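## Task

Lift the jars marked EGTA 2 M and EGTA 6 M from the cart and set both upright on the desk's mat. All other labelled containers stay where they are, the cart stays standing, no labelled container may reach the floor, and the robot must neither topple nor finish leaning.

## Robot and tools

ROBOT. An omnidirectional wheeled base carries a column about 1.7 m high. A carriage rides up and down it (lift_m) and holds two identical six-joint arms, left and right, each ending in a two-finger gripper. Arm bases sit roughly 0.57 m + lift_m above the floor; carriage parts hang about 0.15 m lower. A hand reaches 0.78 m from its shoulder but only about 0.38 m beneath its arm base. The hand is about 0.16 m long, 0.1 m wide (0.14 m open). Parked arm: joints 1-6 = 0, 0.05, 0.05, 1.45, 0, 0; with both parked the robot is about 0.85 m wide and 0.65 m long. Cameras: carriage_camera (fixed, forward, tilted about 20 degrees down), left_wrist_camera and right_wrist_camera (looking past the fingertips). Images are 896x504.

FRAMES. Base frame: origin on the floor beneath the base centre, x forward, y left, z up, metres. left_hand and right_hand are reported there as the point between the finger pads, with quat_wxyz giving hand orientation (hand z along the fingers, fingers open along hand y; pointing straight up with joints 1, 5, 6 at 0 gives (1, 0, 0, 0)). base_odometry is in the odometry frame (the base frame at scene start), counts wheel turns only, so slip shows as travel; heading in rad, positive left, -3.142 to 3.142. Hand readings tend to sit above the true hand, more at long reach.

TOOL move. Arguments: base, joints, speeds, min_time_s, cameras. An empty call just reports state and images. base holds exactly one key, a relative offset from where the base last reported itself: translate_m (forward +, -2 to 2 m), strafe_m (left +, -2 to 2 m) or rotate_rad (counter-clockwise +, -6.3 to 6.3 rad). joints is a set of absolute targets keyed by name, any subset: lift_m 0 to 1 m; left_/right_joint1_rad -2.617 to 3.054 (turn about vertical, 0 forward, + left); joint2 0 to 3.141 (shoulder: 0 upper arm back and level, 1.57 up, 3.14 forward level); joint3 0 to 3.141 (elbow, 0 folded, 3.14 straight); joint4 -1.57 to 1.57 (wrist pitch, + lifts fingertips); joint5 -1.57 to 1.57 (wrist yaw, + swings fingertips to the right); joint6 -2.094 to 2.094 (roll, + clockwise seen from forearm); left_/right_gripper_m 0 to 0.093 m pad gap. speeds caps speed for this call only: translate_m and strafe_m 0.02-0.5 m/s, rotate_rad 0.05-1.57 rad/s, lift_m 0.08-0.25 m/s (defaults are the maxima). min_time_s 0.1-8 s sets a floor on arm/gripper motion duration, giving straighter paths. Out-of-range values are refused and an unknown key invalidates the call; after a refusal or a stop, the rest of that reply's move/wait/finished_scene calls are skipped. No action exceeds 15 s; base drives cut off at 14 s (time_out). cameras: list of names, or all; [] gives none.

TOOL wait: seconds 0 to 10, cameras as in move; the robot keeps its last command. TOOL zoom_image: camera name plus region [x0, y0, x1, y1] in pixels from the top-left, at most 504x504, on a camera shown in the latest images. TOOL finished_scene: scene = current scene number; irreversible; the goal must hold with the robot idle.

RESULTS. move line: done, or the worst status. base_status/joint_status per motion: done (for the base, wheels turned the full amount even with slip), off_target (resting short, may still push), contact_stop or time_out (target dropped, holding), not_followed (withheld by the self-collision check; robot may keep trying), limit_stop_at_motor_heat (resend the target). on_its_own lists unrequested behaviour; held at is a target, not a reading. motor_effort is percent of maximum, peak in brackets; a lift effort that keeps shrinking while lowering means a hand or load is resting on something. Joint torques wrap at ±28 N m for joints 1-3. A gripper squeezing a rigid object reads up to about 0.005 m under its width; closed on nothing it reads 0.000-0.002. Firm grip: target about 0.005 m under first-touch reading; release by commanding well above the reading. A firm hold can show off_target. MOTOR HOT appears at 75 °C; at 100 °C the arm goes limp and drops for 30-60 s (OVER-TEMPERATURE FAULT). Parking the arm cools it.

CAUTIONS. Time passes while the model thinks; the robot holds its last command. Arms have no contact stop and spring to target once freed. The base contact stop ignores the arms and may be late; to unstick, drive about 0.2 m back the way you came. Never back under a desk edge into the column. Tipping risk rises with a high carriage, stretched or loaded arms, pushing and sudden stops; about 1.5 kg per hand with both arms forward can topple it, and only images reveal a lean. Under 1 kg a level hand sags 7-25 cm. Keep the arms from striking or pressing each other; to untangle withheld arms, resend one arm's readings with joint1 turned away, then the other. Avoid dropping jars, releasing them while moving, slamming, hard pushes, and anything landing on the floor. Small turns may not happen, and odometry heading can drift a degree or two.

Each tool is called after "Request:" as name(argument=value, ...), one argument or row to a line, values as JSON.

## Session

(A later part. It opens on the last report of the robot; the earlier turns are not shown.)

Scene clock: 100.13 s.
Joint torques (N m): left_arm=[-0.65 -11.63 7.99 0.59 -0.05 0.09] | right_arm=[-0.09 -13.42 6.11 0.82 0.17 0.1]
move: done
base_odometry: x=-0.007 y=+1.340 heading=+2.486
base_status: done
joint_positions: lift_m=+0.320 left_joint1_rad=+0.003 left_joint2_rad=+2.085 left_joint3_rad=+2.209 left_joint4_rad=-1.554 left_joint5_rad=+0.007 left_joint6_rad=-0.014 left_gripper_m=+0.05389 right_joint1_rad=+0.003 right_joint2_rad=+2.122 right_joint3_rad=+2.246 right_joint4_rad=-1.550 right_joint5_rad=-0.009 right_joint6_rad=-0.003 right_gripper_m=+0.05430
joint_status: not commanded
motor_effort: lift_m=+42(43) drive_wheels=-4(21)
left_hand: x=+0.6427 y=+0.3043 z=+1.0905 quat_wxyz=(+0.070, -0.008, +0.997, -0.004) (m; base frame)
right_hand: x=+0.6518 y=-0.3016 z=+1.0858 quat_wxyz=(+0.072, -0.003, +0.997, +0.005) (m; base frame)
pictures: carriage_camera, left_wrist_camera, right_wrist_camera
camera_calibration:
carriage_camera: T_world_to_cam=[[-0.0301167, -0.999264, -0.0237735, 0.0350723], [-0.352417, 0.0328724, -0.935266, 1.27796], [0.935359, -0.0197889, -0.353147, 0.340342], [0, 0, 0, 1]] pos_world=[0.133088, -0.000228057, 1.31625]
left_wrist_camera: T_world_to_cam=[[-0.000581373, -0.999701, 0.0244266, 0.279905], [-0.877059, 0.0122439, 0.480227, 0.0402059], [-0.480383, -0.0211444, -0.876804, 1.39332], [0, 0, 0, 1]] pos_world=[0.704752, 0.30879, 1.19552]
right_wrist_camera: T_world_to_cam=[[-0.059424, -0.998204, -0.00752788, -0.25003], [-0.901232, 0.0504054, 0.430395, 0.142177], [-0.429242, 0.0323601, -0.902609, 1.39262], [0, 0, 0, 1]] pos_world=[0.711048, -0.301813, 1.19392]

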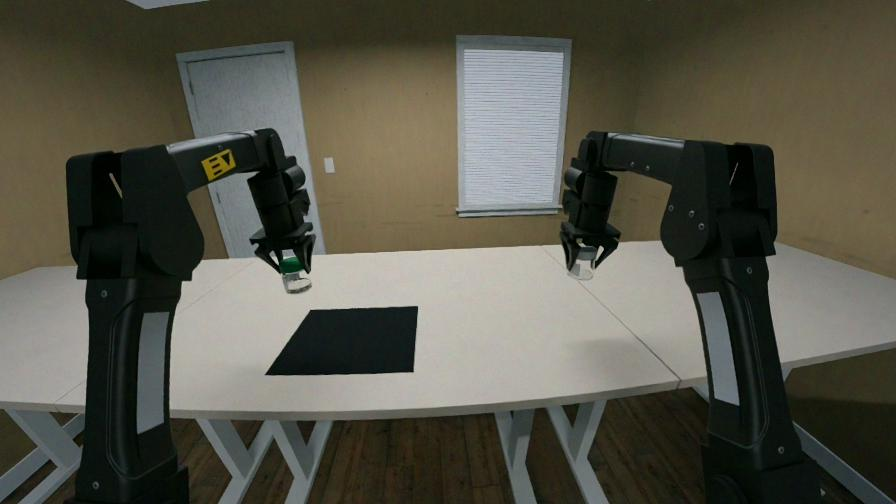

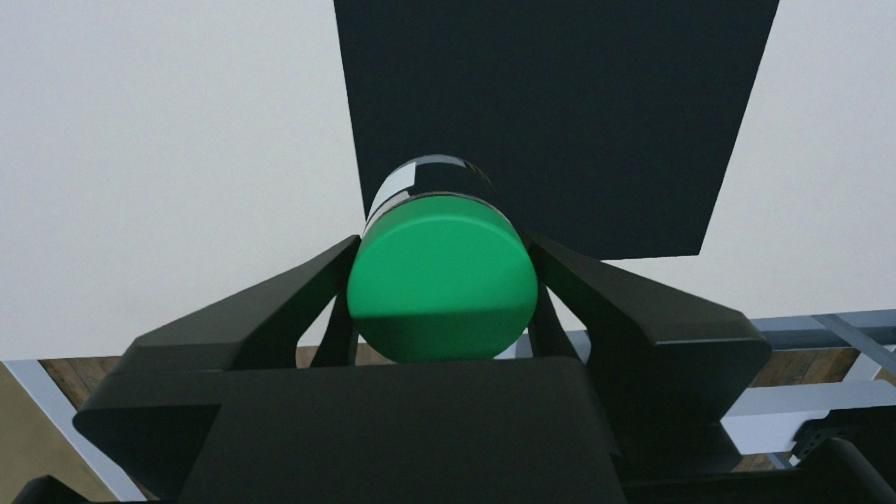

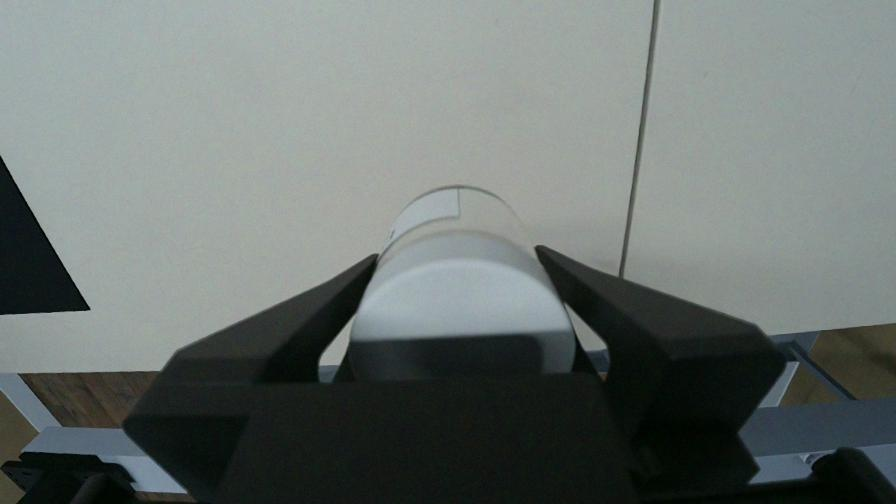

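Request:
move(
  joints={"lift_m": 0.178},
  speeds={"lift_m": 0.12},
)

Request:
zoom_image(
  camera="carriage_camera",
  region=[200, 180, 440, 340],
)

Scene clock: 102.97 s.
Joint torques (N m): left_arm=[-0.69 -11.25 6.15 0.66 -0.05 0.09] | right_arm=[-0.05 -12.16 6.08 0.84 0.17 0.09]
move: done
base_odometry: x=-0.007 y=+1.340 heading=+2.486
base_status: not commanded
joint_positions: lift_m=+0.178 left_joint1_rad=+0.003 left_joint2_rad=+2.084 left_joint3_rad=+2.230 left_joint4_rad=-1.557 left_joint5_rad=+0.006 left_joint6_rad=-0.013 left_gripper_m=+0.05389 right_joint1_rad=+0.003 right_joint2_rad=+2.109 right_joint3_rad=+2.244 right_joint4_rad=-1.550 right_joint5_rad=-0.009 right_joint6_rad=-0.003 right_gripper_m=+0.05430
joint_status: all done
motor_effort: lift_m=+33(34) drive_wheels=+8(8)
left_hand: x=+0.6449 y=+0.3046 z=+0.9554 quat_wxyz=(+0.080, -0.008, +0.997, -0.003) (m; base frame)
right_hand: x=+0.6507 y=-0.3016 z=+0.9493 quat_wxyz=(+0.078, -0.003, +0.997, +0.005) (m; base frame)
pictures: carriage_camera, left_wrist_camera, right_wrist_camera
camera_calibration:
carriage_camera: T_world_to_cam=[[-0.0301167, -0.999264, -0.0237735, 0.0317134], [-0.352417, 0.0328724, -0.935266, 1.14582], [0.935359, -0.0197889, -0.353147, 0.290448], [0, 0, 0, 1]] pos_world=[0.133088, -0.000228057, 1.17497]
left_wrist_camera: T_world_to_cam=[[-0.000929382, -0.999722, 0.0235469, 0.284574], [-0.886236, 0.0117311, 0.463085, 0.129445], [-0.463232, -0.0204377, -0.886001, 1.2735], [0, 0, 0, 1]] pos_world=[0.704907, 0.309004, 1.06167]
right_wrist_camera: T_world_to_cam=[[-0.0597068, -0.998181, -0.00832198, -0.250179], [-0.906238, 0.050708, 0.419715, 0.213445], [-0.41853, 0.0326016, -0.907618, 1.26684], [0, 0, 0, 1]] pos_world=[0.708703, -0.301848, 1.05814]

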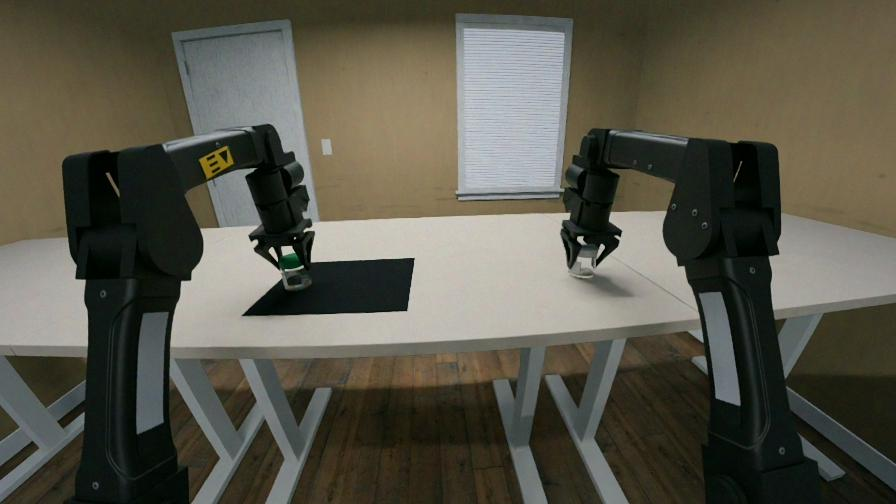

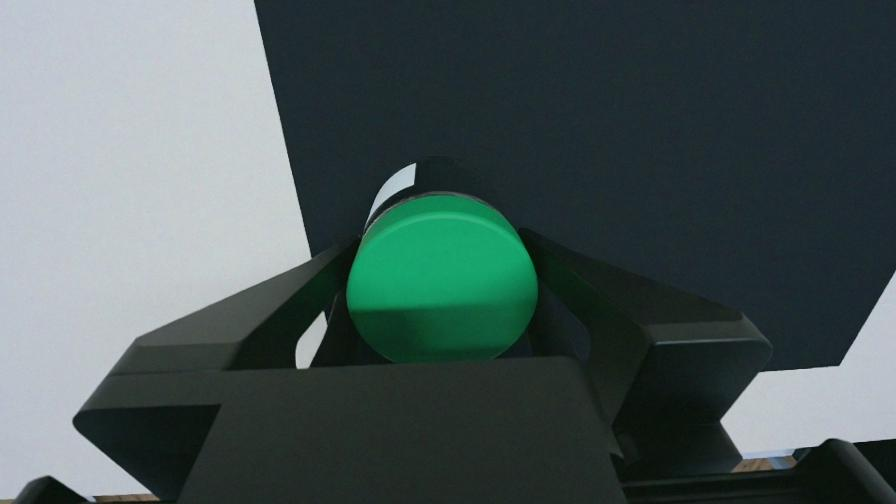

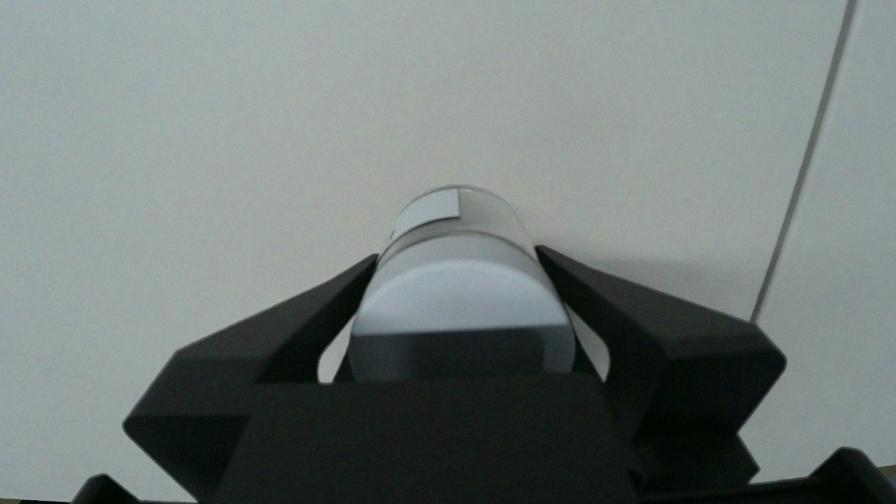

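Scaled by 2.100.

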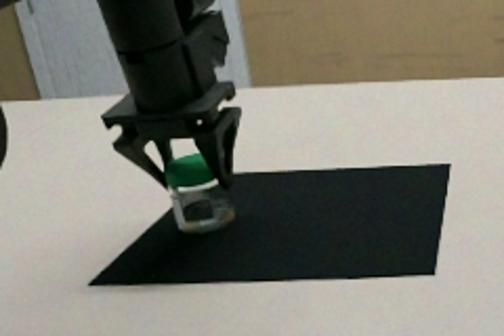

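Request:
move(
  joints={"lift_m": 0.185},
  cameras=[],
)

Request:
move(
  joints={"left_gripper_m": 0.085},
  min_time_s=2.5,
  cameras=["carriage_camera","left_wrist_camera"],
)

Scene clock: 104.37 s.
Joint torques (N m): left_arm=[-0.68 -11.59 6.34 0.62 -0.04 0.09] | right_arm=[-0.09 -12.14 6.3 0.8 0.18 0.09]
move: done
base_odometry: x=-0.007 y=+1.340 heading=+2.486
base_status: not commanded
joint_positions: lift_m=+0.185 left_joint1_rad=+0.003 left_joint2_rad=+2.087 left_joint3_rad=+2.230 left_joint4_rad=-1.557 left_joint5_rad=+0.006 left_joint6_rad=-0.013 left_gripper_m=+0.05389 right_joint1_rad=+0.003 right_joint2_rad=+2.108 right_joint3_rad=+2.241 right_joint4_rad=-1.549 right_joint5_rad=-0.009 right_joint6_rad=-0.003 right_gripper_m=+0.05430
joint_status: all done
motor_effort: lift_m=+43(50) drive_wheels=-3(10)
left_hand: x=+0.6452 y=+0.3046 z=+0.9601 quat_wxyz=(+0.078, -0.008, +0.997, -0.003) (m; base frame)
right_hand: x=+0.6503 y=-0.3016 z=+0.9549 quat_wxyz=(+0.077, -0.003, +0.997, +0.005) (m; base frame)
pictures: none
No camera images: "cameras" was empty.

Scene clock: 107.17 s.
Joint torques (N m): left_arm=[-0.69 -11.64 6.16 0.64 -0.04 0.08] | right_arm=[-0.06 -12.07 6.39 0.83 0.17 0.1]
move: done
base_odometry: x=-0.007 y=+1.340 heading=+2.486
base_status: not commanded
joint_positions: lift_m=+0.185 left_joint1_rad=+0.003 left_joint2_rad=+2.087 left_joint3_rad=+2.230 left_joint4_rad=-1.557 left_joint5_rad=+0.006 left_joint6_rad=-0.013 left_gripper_m=+0.08496 right_joint1_rad=+0.003 right_joint2_rad=+2.108 right_joint3_rad=+2.241 right_joint4_rad=-1.549 right_joint5_rad=-0.009 right_joint6_rad=-0.003 right_gripper_m=+0.05430
joint_status: all done
motor_effort: lift_m=+43(44) drive_wheels=+7(8)
left_hand: x=+0.6452 y=+0.3046 z=+0.9601 quat_wxyz=(+0.078, -0.008, +0.997, -0.003) (m; base frame)
right_hand: x=+0.6503 y=-0.3016 z=+0.9549 quat_wxyz=(+0.077, -0.003, +0.997, +0.005) (m; base frame)
pictures: carriage_camera, left_wrist_camera
camera_calibration:
carriage_camera: T_world_to_cam=[[-0.0301167, -0.999264, -0.0237735, 0.0318602], [-0.352417, 0.0328724, -0.935266, 1.15159], [0.935359, -0.0197889, -0.353147, 0.292628], [0, 0, 0, 1]] pos_world=[0.133088, -0.000228057, 1.18114]
left_wrist_camera: T_world_to_cam=[[-0.000839529, -0.999722, 0.0235615, 0.284394], [-0.884463, 0.0117363, 0.466462, 0.123185], [-0.466609, -0.0204477, -0.884227, 1.27823], [0, 0, 0, 1]] pos_world=[0.705623, 0.309006, 1.06608]

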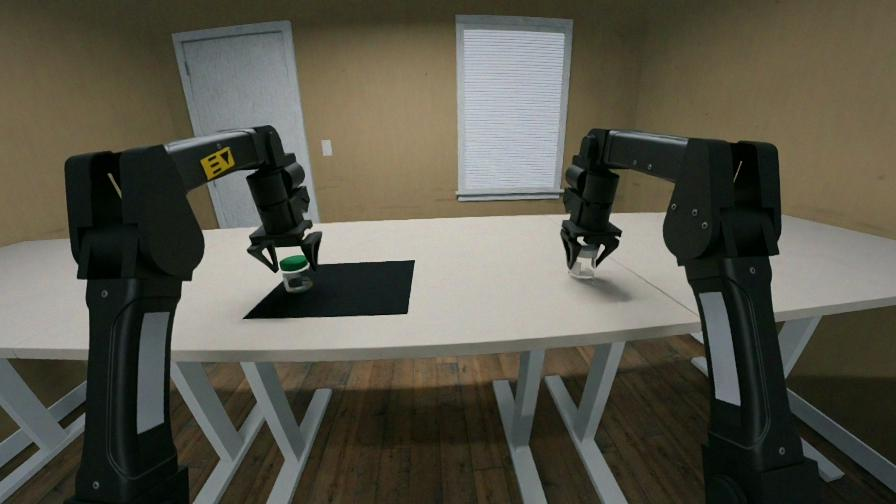

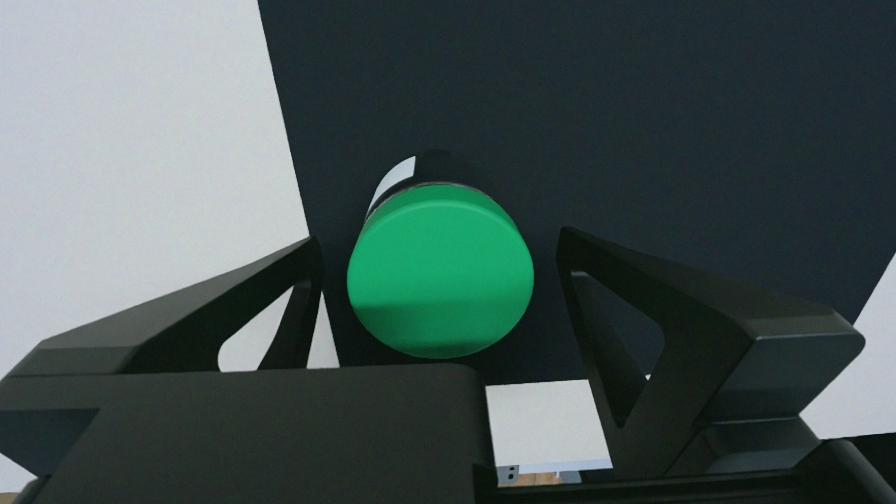

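Request:
move(
  joints={"lift_m": 0.33},
  speeds={"lift_m": 0.12},
  cameras=[],
)

Request:
move(
  base={"strafe_m": 0.44},
  joints={"left_joint2_rad": 0.05, "left_joint3_rad": 0.05, "left_joint4_rad": 1.45},
  min_time_s=3,
  cameras=["carriage_camera","right_wrist_camera"],
)

Scene clock: 109.60 s.
Joint torques (N m): left_arm=[-0.69 -11.95 6.11 0.61 -0.04 0.08] | right_arm=[-0.08 -11.97 6.39 0.86 0.17 0.1]
move: done
base_odometry: x=-0.007 y=+1.340 heading=+2.486
base_status: not commanded
joint_positions: lift_m=+0.330 left_joint1_rad=+0.003 left_joint2_rad=+2.091 left_joint3_rad=+2.230 left_joint4_rad=-1.556 left_joint5_rad=+0.006 left_joint6_rad=-0.013 left_gripper_m=+0.08496 right_joint1_rad=+0.003 right_joint2_rad=+2.108 right_joint3_rad=+2.238 right_joint4_rad=-1.549 right_joint5_rad=-0.009 right_joint6_rad=-0.003 right_gripper_m=+0.05430
joint_status: all done
motor_effort: lift_m=+41(51) drive_wheels=-3(8)
left_hand: x=+0.6457 y=+0.3046 z=+1.1037 quat_wxyz=(+0.077, -0.008, +0.997, -0.003) (m; base frame)
right_hand: x=+0.6499 y=-0.3016 z=+1.0994 quat_wxyz=(+0.076, -0.003, +0.997, +0.005) (m; base frame)
pictures: none
No camera images: "cameras" was empty.

Scene clock: 113.00 s.
Joint torques (N m): left_arm=[-0.62 3.41 3.9 -0.28 -0.04 0.08] | right_arm=[-0.08 -12.05 6.57 0.83 0.17 0.09]
move: done
base_odometry: x=-0.275 y=+0.992 heading=+2.486
base_status: done
joint_positions: lift_m=+0.330 left_joint1_rad=+0.003 left_joint2_rad=+0.057 left_joint3_rad=+0.061 left_joint4_rad=+1.438 left_joint5_rad=+0.004 left_joint6_rad=-0.013 left_gripper_m=+0.08496 right_joint1_rad=+0.004 right_joint2_rad=+2.108 right_joint3_rad=+2.238 right_joint4_rad=-1.550 right_joint5_rad=-0.009 right_joint6_rad=-0.003 right_gripper_m=+0.05429
joint_status: all done
motor_effort: lift_m=+41(42) drive_wheels=+0(20)
left_hand: x=+0.2550 y=+0.3038 z=+1.3444 quat_wxyz=(+0.998, +0.001, +0.064, -0.005) (m; base frame)
right_hand: x=+0.6498 y=-0.3011 z=+1.0994 quat_wxyz=(+0.076, -0.004, +0.997, +0.005) (m; base frame)
pictures: carriage_camera, right_wrist_camera
camera_calibration:
carriage_camera: T_world_to_cam=[[-0.0301167, -0.999264, -0.0237735, 0.0353105], [-0.352417, 0.0328724, -0.935266, 1.28733], [0.935359, -0.0197889, -0.353147, 0.343881], [0, 0, 0, 1]] pos_world=[0.133088, -0.000228057, 1.32627]
right_wrist_camera: T_world_to_cam=[[-0.0586623, -0.998249, -0.00763559, -0.250019], [-0.904201, 0.049891, 0.424183, 0.143122], [-0.423059, 0.0317877, -0.905544, 1.40305], [0, 0, 0, 1]] pos_world=[0.708317, -0.301321, 1.2079]

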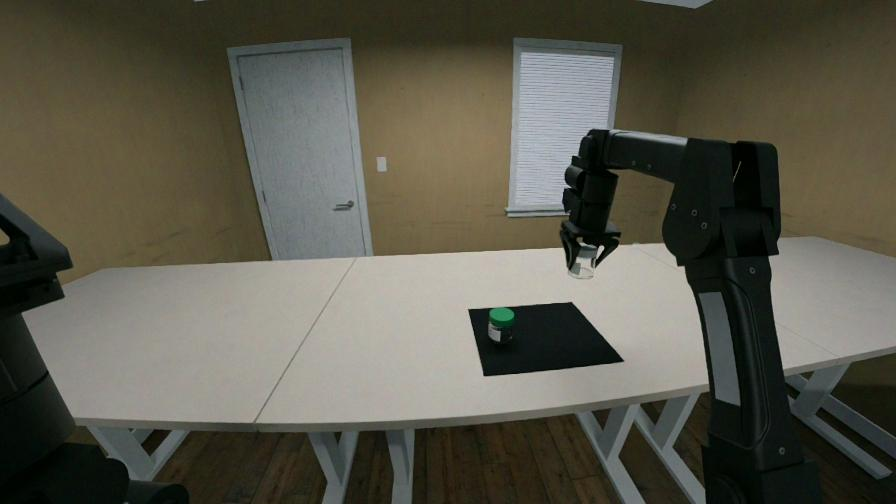

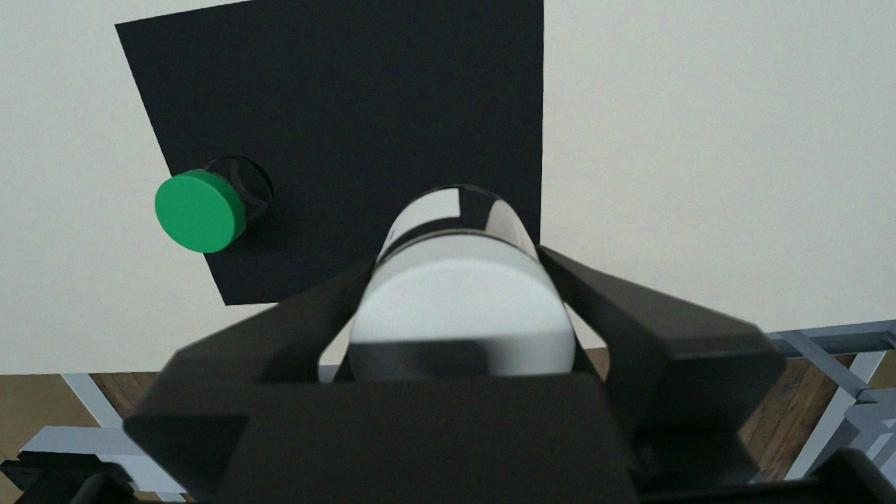

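Request:
move(
  joints={"lift_m": 0.183},
  speeds={"lift_m": 0.1},
  cameras=["carriage_camera"],
)

Request:
zoom_image(
  camera="carriage_camera",
  region=[460, 180, 660, 320],
)

Scene clock: 115.53 s.
Joint torques (N m): left_arm=[-0.68 3.71 4.23 -0.24 -0.03 0.08] | right_arm=[-0.21 -12.03 6.87 0.84 0.17 0.09]
move: done
base_odometry: x=-0.275 y=+0.992 heading=+2.486
base_status: not commanded
joint_positions: lift_m=+0.183 left_joint1_rad=+0.003 left_joint2_rad=+0.054 left_joint3_rad=+0.057 left_joint4_rad=+1.443 left_joint5_rad=+0.004 left_joint6_rad=-0.013 left_gripper_m=+0.08496 right_joint1_rad=+0.004 right_joint2_rad=+2.107 right_joint3_rad=+2.238 right_joint4_rad=-1.550 right_joint5_rad=-0.009 right_joint6_rad=-0.003 right_gripper_m=+0.05429
joint_status: all done
motor_effort: lift_m=+36(37) drive_wheels=+0(1)
left_hand: x=+0.2541 y=+0.3038 z=+1.1969 quat_wxyz=(+0.998, +0.001, +0.062, -0.005) (m; base frame)
right_hand: x=+0.6496 y=-0.3011 z=+0.9532 quat_wxyz=(+0.076, -0.004, +0.997, +0.005) (m; base frame)
pictures: carriage_camera
camera_calibration:
carriage_camera: T_world_to_cam=[[-0.0301167, -0.999264, -0.0237735, 0.0318269], [-0.352417, 0.0328724, -0.935266, 1.15028], [0.935359, -0.0197889, -0.353147, 0.292133], [0, 0, 0, 1]] pos_world=[0.133088, -0.000228057, 1.17974]

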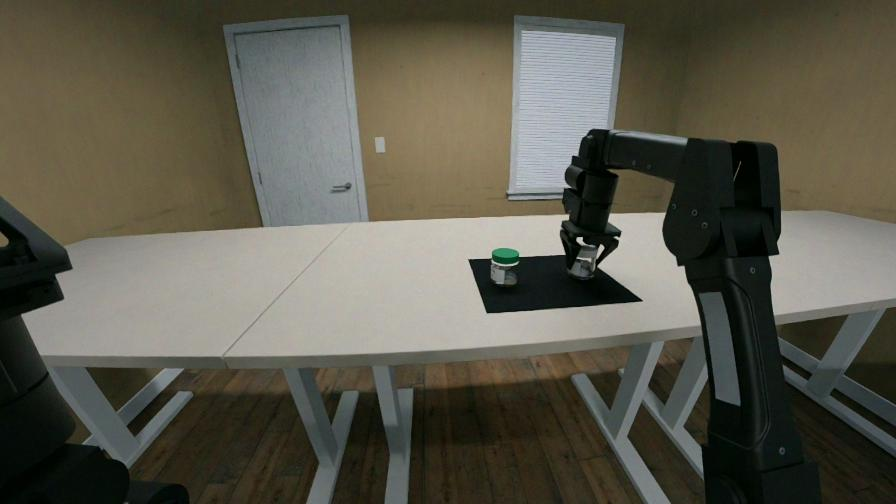

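Scaled by 2.520.

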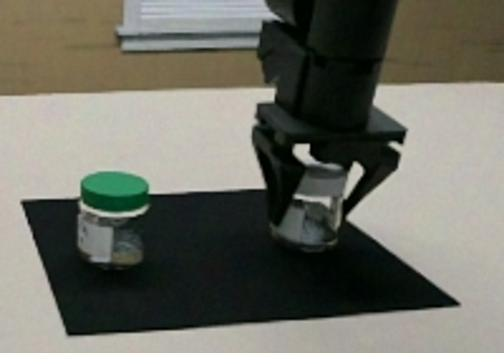

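Request:
move(
  joints={"lift_m": 0.177},
  cameras=[],
)

Request:
move(
  joints={"lift_m": 0.171},
  cameras=[],
)

Scene clock: 116.57 s.
Joint torques (N m): left_arm=[-0.66 3.75 4.25 -0.23 -0.04 0.08] | right_arm=[-0.16 -11.33 6.5 0.88 0.17 0.09]
move: done
base_odometry: x=-0.275 y=+0.992 heading=+2.486
base_status: not commanded
joint_positions: lift_m=+0.177 left_joint1_rad=+0.003 left_joint2_rad=+0.053 left_joint3_rad=+0.057 left_joint4_rad=+1.444 left_joint5_rad=+0.004 left_joint6_rad=-0.013 left_gripper_m=+0.08496 right_joint1_rad=+0.004 right_joint2_rad=+2.101 right_joint3_rad=+2.239 right_joint4_rad=-1.552 right_joint5_rad=-0.009 right_joint6_rad=-0.003 right_gripper_m=+0.05429
joint_status: all done
motor_effort: lift_m=+35(35) drive_wheels=+1(1)
left_hand: x=+0.2539 y=+0.3038 z=+1.1910 quat_wxyz=(+0.998, +0.001, +0.062, -0.005) (m; base frame)
right_hand: x=+0.6489 y=-0.3011 z=+0.9500 quat_wxyz=(+0.079, -0.004, +0.997, +0.005) (m; base frame)
pictures: none
No camera images: "cameras" was empty.

Scene clock: 117.00 s.
Joint torques (N m): left_arm=[-0.69 3.7 4.25 -0.24 -0.04 0.08] | right_arm=[-0.23 -10.29 6.31 0.96 0.17 0.1]
move: done
base_odometry: x=-0.275 y=+0.992 heading=+2.486
base_status: not commanded
joint_positions: lift_m=+0.171 left_joint1_rad=+0.003 left_joint2_rad=+0.053 left_joint3_rad=+0.057 left_joint4_rad=+1.444 left_joint5_rad=+0.004 left_joint6_rad=-0.013 left_gripper_m=+0.08496 right_joint1_rad=+0.004 right_joint2_rad=+2.090 right_joint3_rad=+2.241 right_joint4_rad=-1.551 right_joint5_rad=-0.009 right_joint6_rad=-0.003 right_gripper_m=+0.05429
joint_status: all done
motor_effort: lift_m=+33(35) drive_wheels=+0(1)
left_hand: x=+0.2538 y=+0.3038 z=+1.1850 quat_wxyz=(+0.998, +0.001, +0.061, -0.005) (m; base frame)
right_hand: x=+0.6486 y=-0.3011 z=+0.9492 quat_wxyz=(+0.086, -0.004, +0.996, +0.005) (m; base frame)
pictures: none
No camera images: "cameras" was empty.

Contact at ~.95. Ease up a bit and release.

Request:
move(
  joints={"lift_m": 0.177},
  cameras=[],
)

Request:
move(
  joints={"right_gripper_m": 0.085},
  min_time_s=2.5,
  cameras=["right_wrist_camera"],
)

Request:
move(
  joints={"lift_m": 0.32},
  speeds={"lift_m": 0.12},
  cameras=["carriage_camera","right_wrist_camera"],
)

Request:
zoom_image(
  camera="carriage_camera",
  region=[460, 220, 660, 380],
)

Scene clock: 118.10 s.
Joint torques (N m): left_arm=[-0.68 3.74 4.3 -0.26 -0.03 0.08] | right_arm=[-0.17 -10.44 6.58 0.89 0.17 0.1]
move: done
base_odometry: x=-0.275 y=+0.992 heading=+2.486
base_status: not commanded
joint_positions: lift_m=+0.177 left_joint1_rad=+0.003 left_joint2_rad=+0.053 left_joint3_rad=+0.056 left_joint4_rad=+1.445 left_joint5_rad=+0.004 left_joint6_rad=-0.013 left_gripper_m=+0.08496 right_joint1_rad=+0.004 right_joint2_rad=+2.091 right_joint3_rad=+2.240 right_joint4_rad=-1.551 right_joint5_rad=-0.009 right_joint6_rad=-0.003 right_gripper_m=+0.05429
joint_status: all done
motor_effort: lift_m=+42(51) drive_wheels=+0(1)
left_hand: x=+0.2537 y=+0.3038 z=+1.1901 quat_wxyz=(+0.998, +0.001, +0.061, -0.005) (m; base frame)
right_hand: x=+0.6485 y=-0.3011 z=+0.9537 quat_wxyz=(+0.084, -0.004, +0.996, +0.005) (m; base frame)
pictures: none
No camera images: "cameras" was empty.

Scene clock: 120.90 s.
Joint torques (N m): left_arm=[-0.68 3.82 4.3 -0.26 -0.04 0.08] | right_arm=[-0.24 -10.37 6.43 0.89 0.17 0.09]
move: done
base_odometry: x=-0.275 y=+0.992 heading=+2.486
base_status: not commanded
joint_positions: lift_m=+0.177 left_joint1_rad=+0.003 left_joint2_rad=+0.053 left_joint3_rad=+0.056 left_joint4_rad=+1.445 left_joint5_rad=+0.004 left_joint6_rad=-0.013 left_gripper_m=+0.08496 right_joint1_rad=+0.004 right_joint2_rad=+2.091 right_joint3_rad=+2.240 right_joint4_rad=-1.551 right_joint5_rad=-0.009 right_joint6_rad=-0.003 right_gripper_m=+0.08490
joint_status: all done
motor_effort: lift_m=+42(43) drive_wheels=+0(1)
left_hand: x=+0.2537 y=+0.3038 z=+1.1901 quat_wxyz=(+0.998, +0.001, +0.061, -0.005) (m; base frame)
right_hand: x=+0.6485 y=-0.3011 z=+0.9537 quat_wxyz=(+0.084, -0.004, +0.996, +0.005) (m; base frame)
pictures: right_wrist_camera
camera_calibration:
right_wrist_camera: T_world_to_cam=[[-0.0585153, -0.998248, -0.0087565, -0.250241], [-0.911661, 0.0498616, 0.407908, 0.224036], [-0.406757, 0.0318518, -0.912981, 1.26714], [0, 0, 0, 1]] pos_world=[0.705018, -0.301334, 1.06329]

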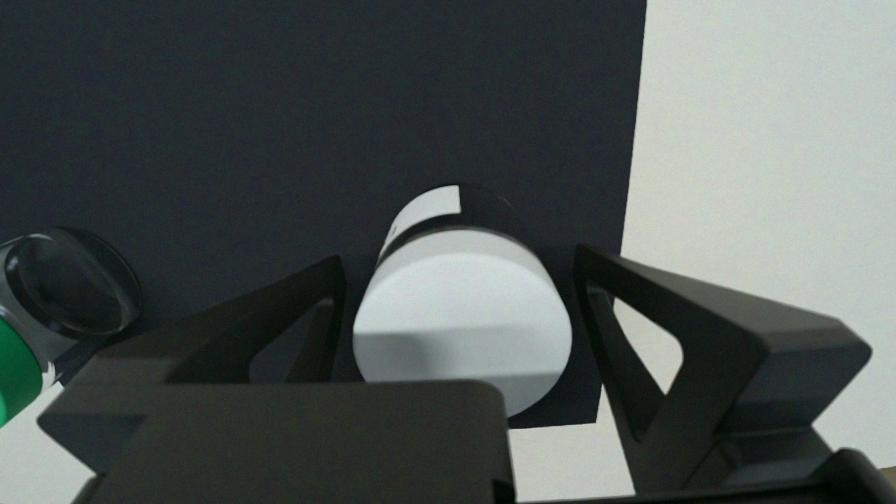

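Scene clock: 122.50 s.
Joint torques (N m): left_arm=[-0.66 3.71 4.3 -0.3 -0.04 0.08] | right_arm=[-0.27 -10.33 6.57 0.91 0.17 0.09]
move: done
base_odometry: x=-0.275 y=+0.992 heading=+2.486
base_status: not commanded
joint_positions: lift_m=+0.320 left_joint1_rad=+0.003 left_joint2_rad=+0.053 left_joint3_rad=+0.056 left_joint4_rad=+1.446 left_joint5_rad=+0.004 left_joint6_rad=-0.013 left_gripper_m=+0.08496 right_joint1_rad=+0.004 right_joint2_rad=+2.091 right_joint3_rad=+2.239 right_joint4_rad=-1.551 right_joint5_rad=-0.009 right_joint6_rad=-0.003 right_gripper_m=+0.08490
joint_status: all done
motor_effort: lift_m=+42(51) drive_wheels=+0(1)
left_hand: x=+0.2535 y=+0.3038 z=+1.3332 quat_wxyz=(+0.998, +0.001, +0.061, -0.005) (m; base frame)
right_hand: x=+0.6483 y=-0.3012 z=+1.0963 quat_wxyz=(+0.084, -0.004, +0.996, +0.005) (m; base frame)
pictures: carriage_camera, right_wrist_camera
camera_calibration:
carriage_camera: T_world_to_cam=[[-0.0301167, -0.999264, -0.0237735, 0.035071], [-0.352417, 0.0328724, -0.935266, 1.27791], [0.935359, -0.0197889, -0.353147, 0.340324], [0, 0, 0, 1]] pos_world=[0.133088, -0.000228057, 1.3162]
right_wrist_camera: T_world_to_cam=[[-0.0585286, -0.998248, -0.0086612, -0.249102], [-0.911037, 0.0498641, 0.409298, 0.163734], [-0.408149, 0.0318463, -0.91236, 1.39746], [0, 0, 0, 1]] pos_world=[0.704961, -0.301334, 1.20581]

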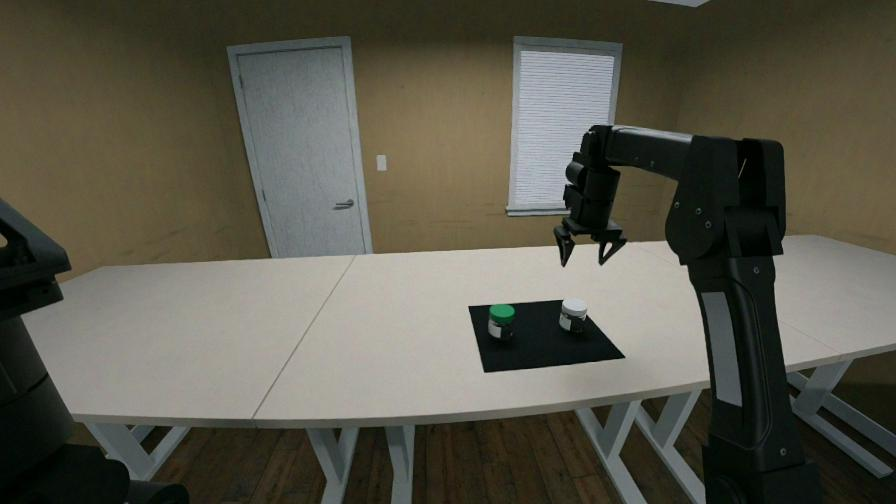

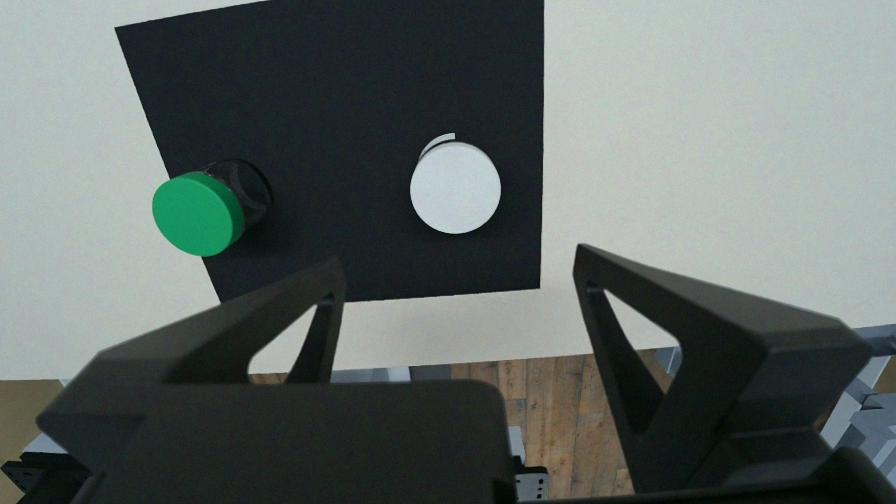

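Scaled by 2.520.

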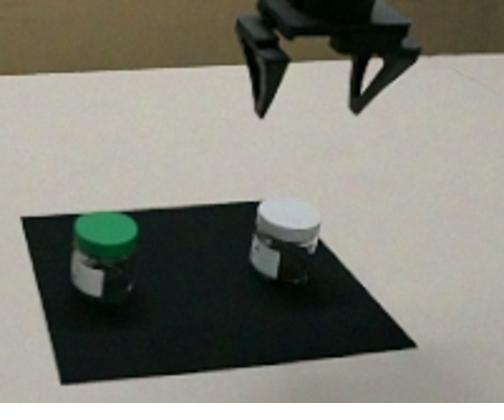

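Request:
finished_scene(
  scene=2,
  done=true,
)

The scene is finished: the task was done.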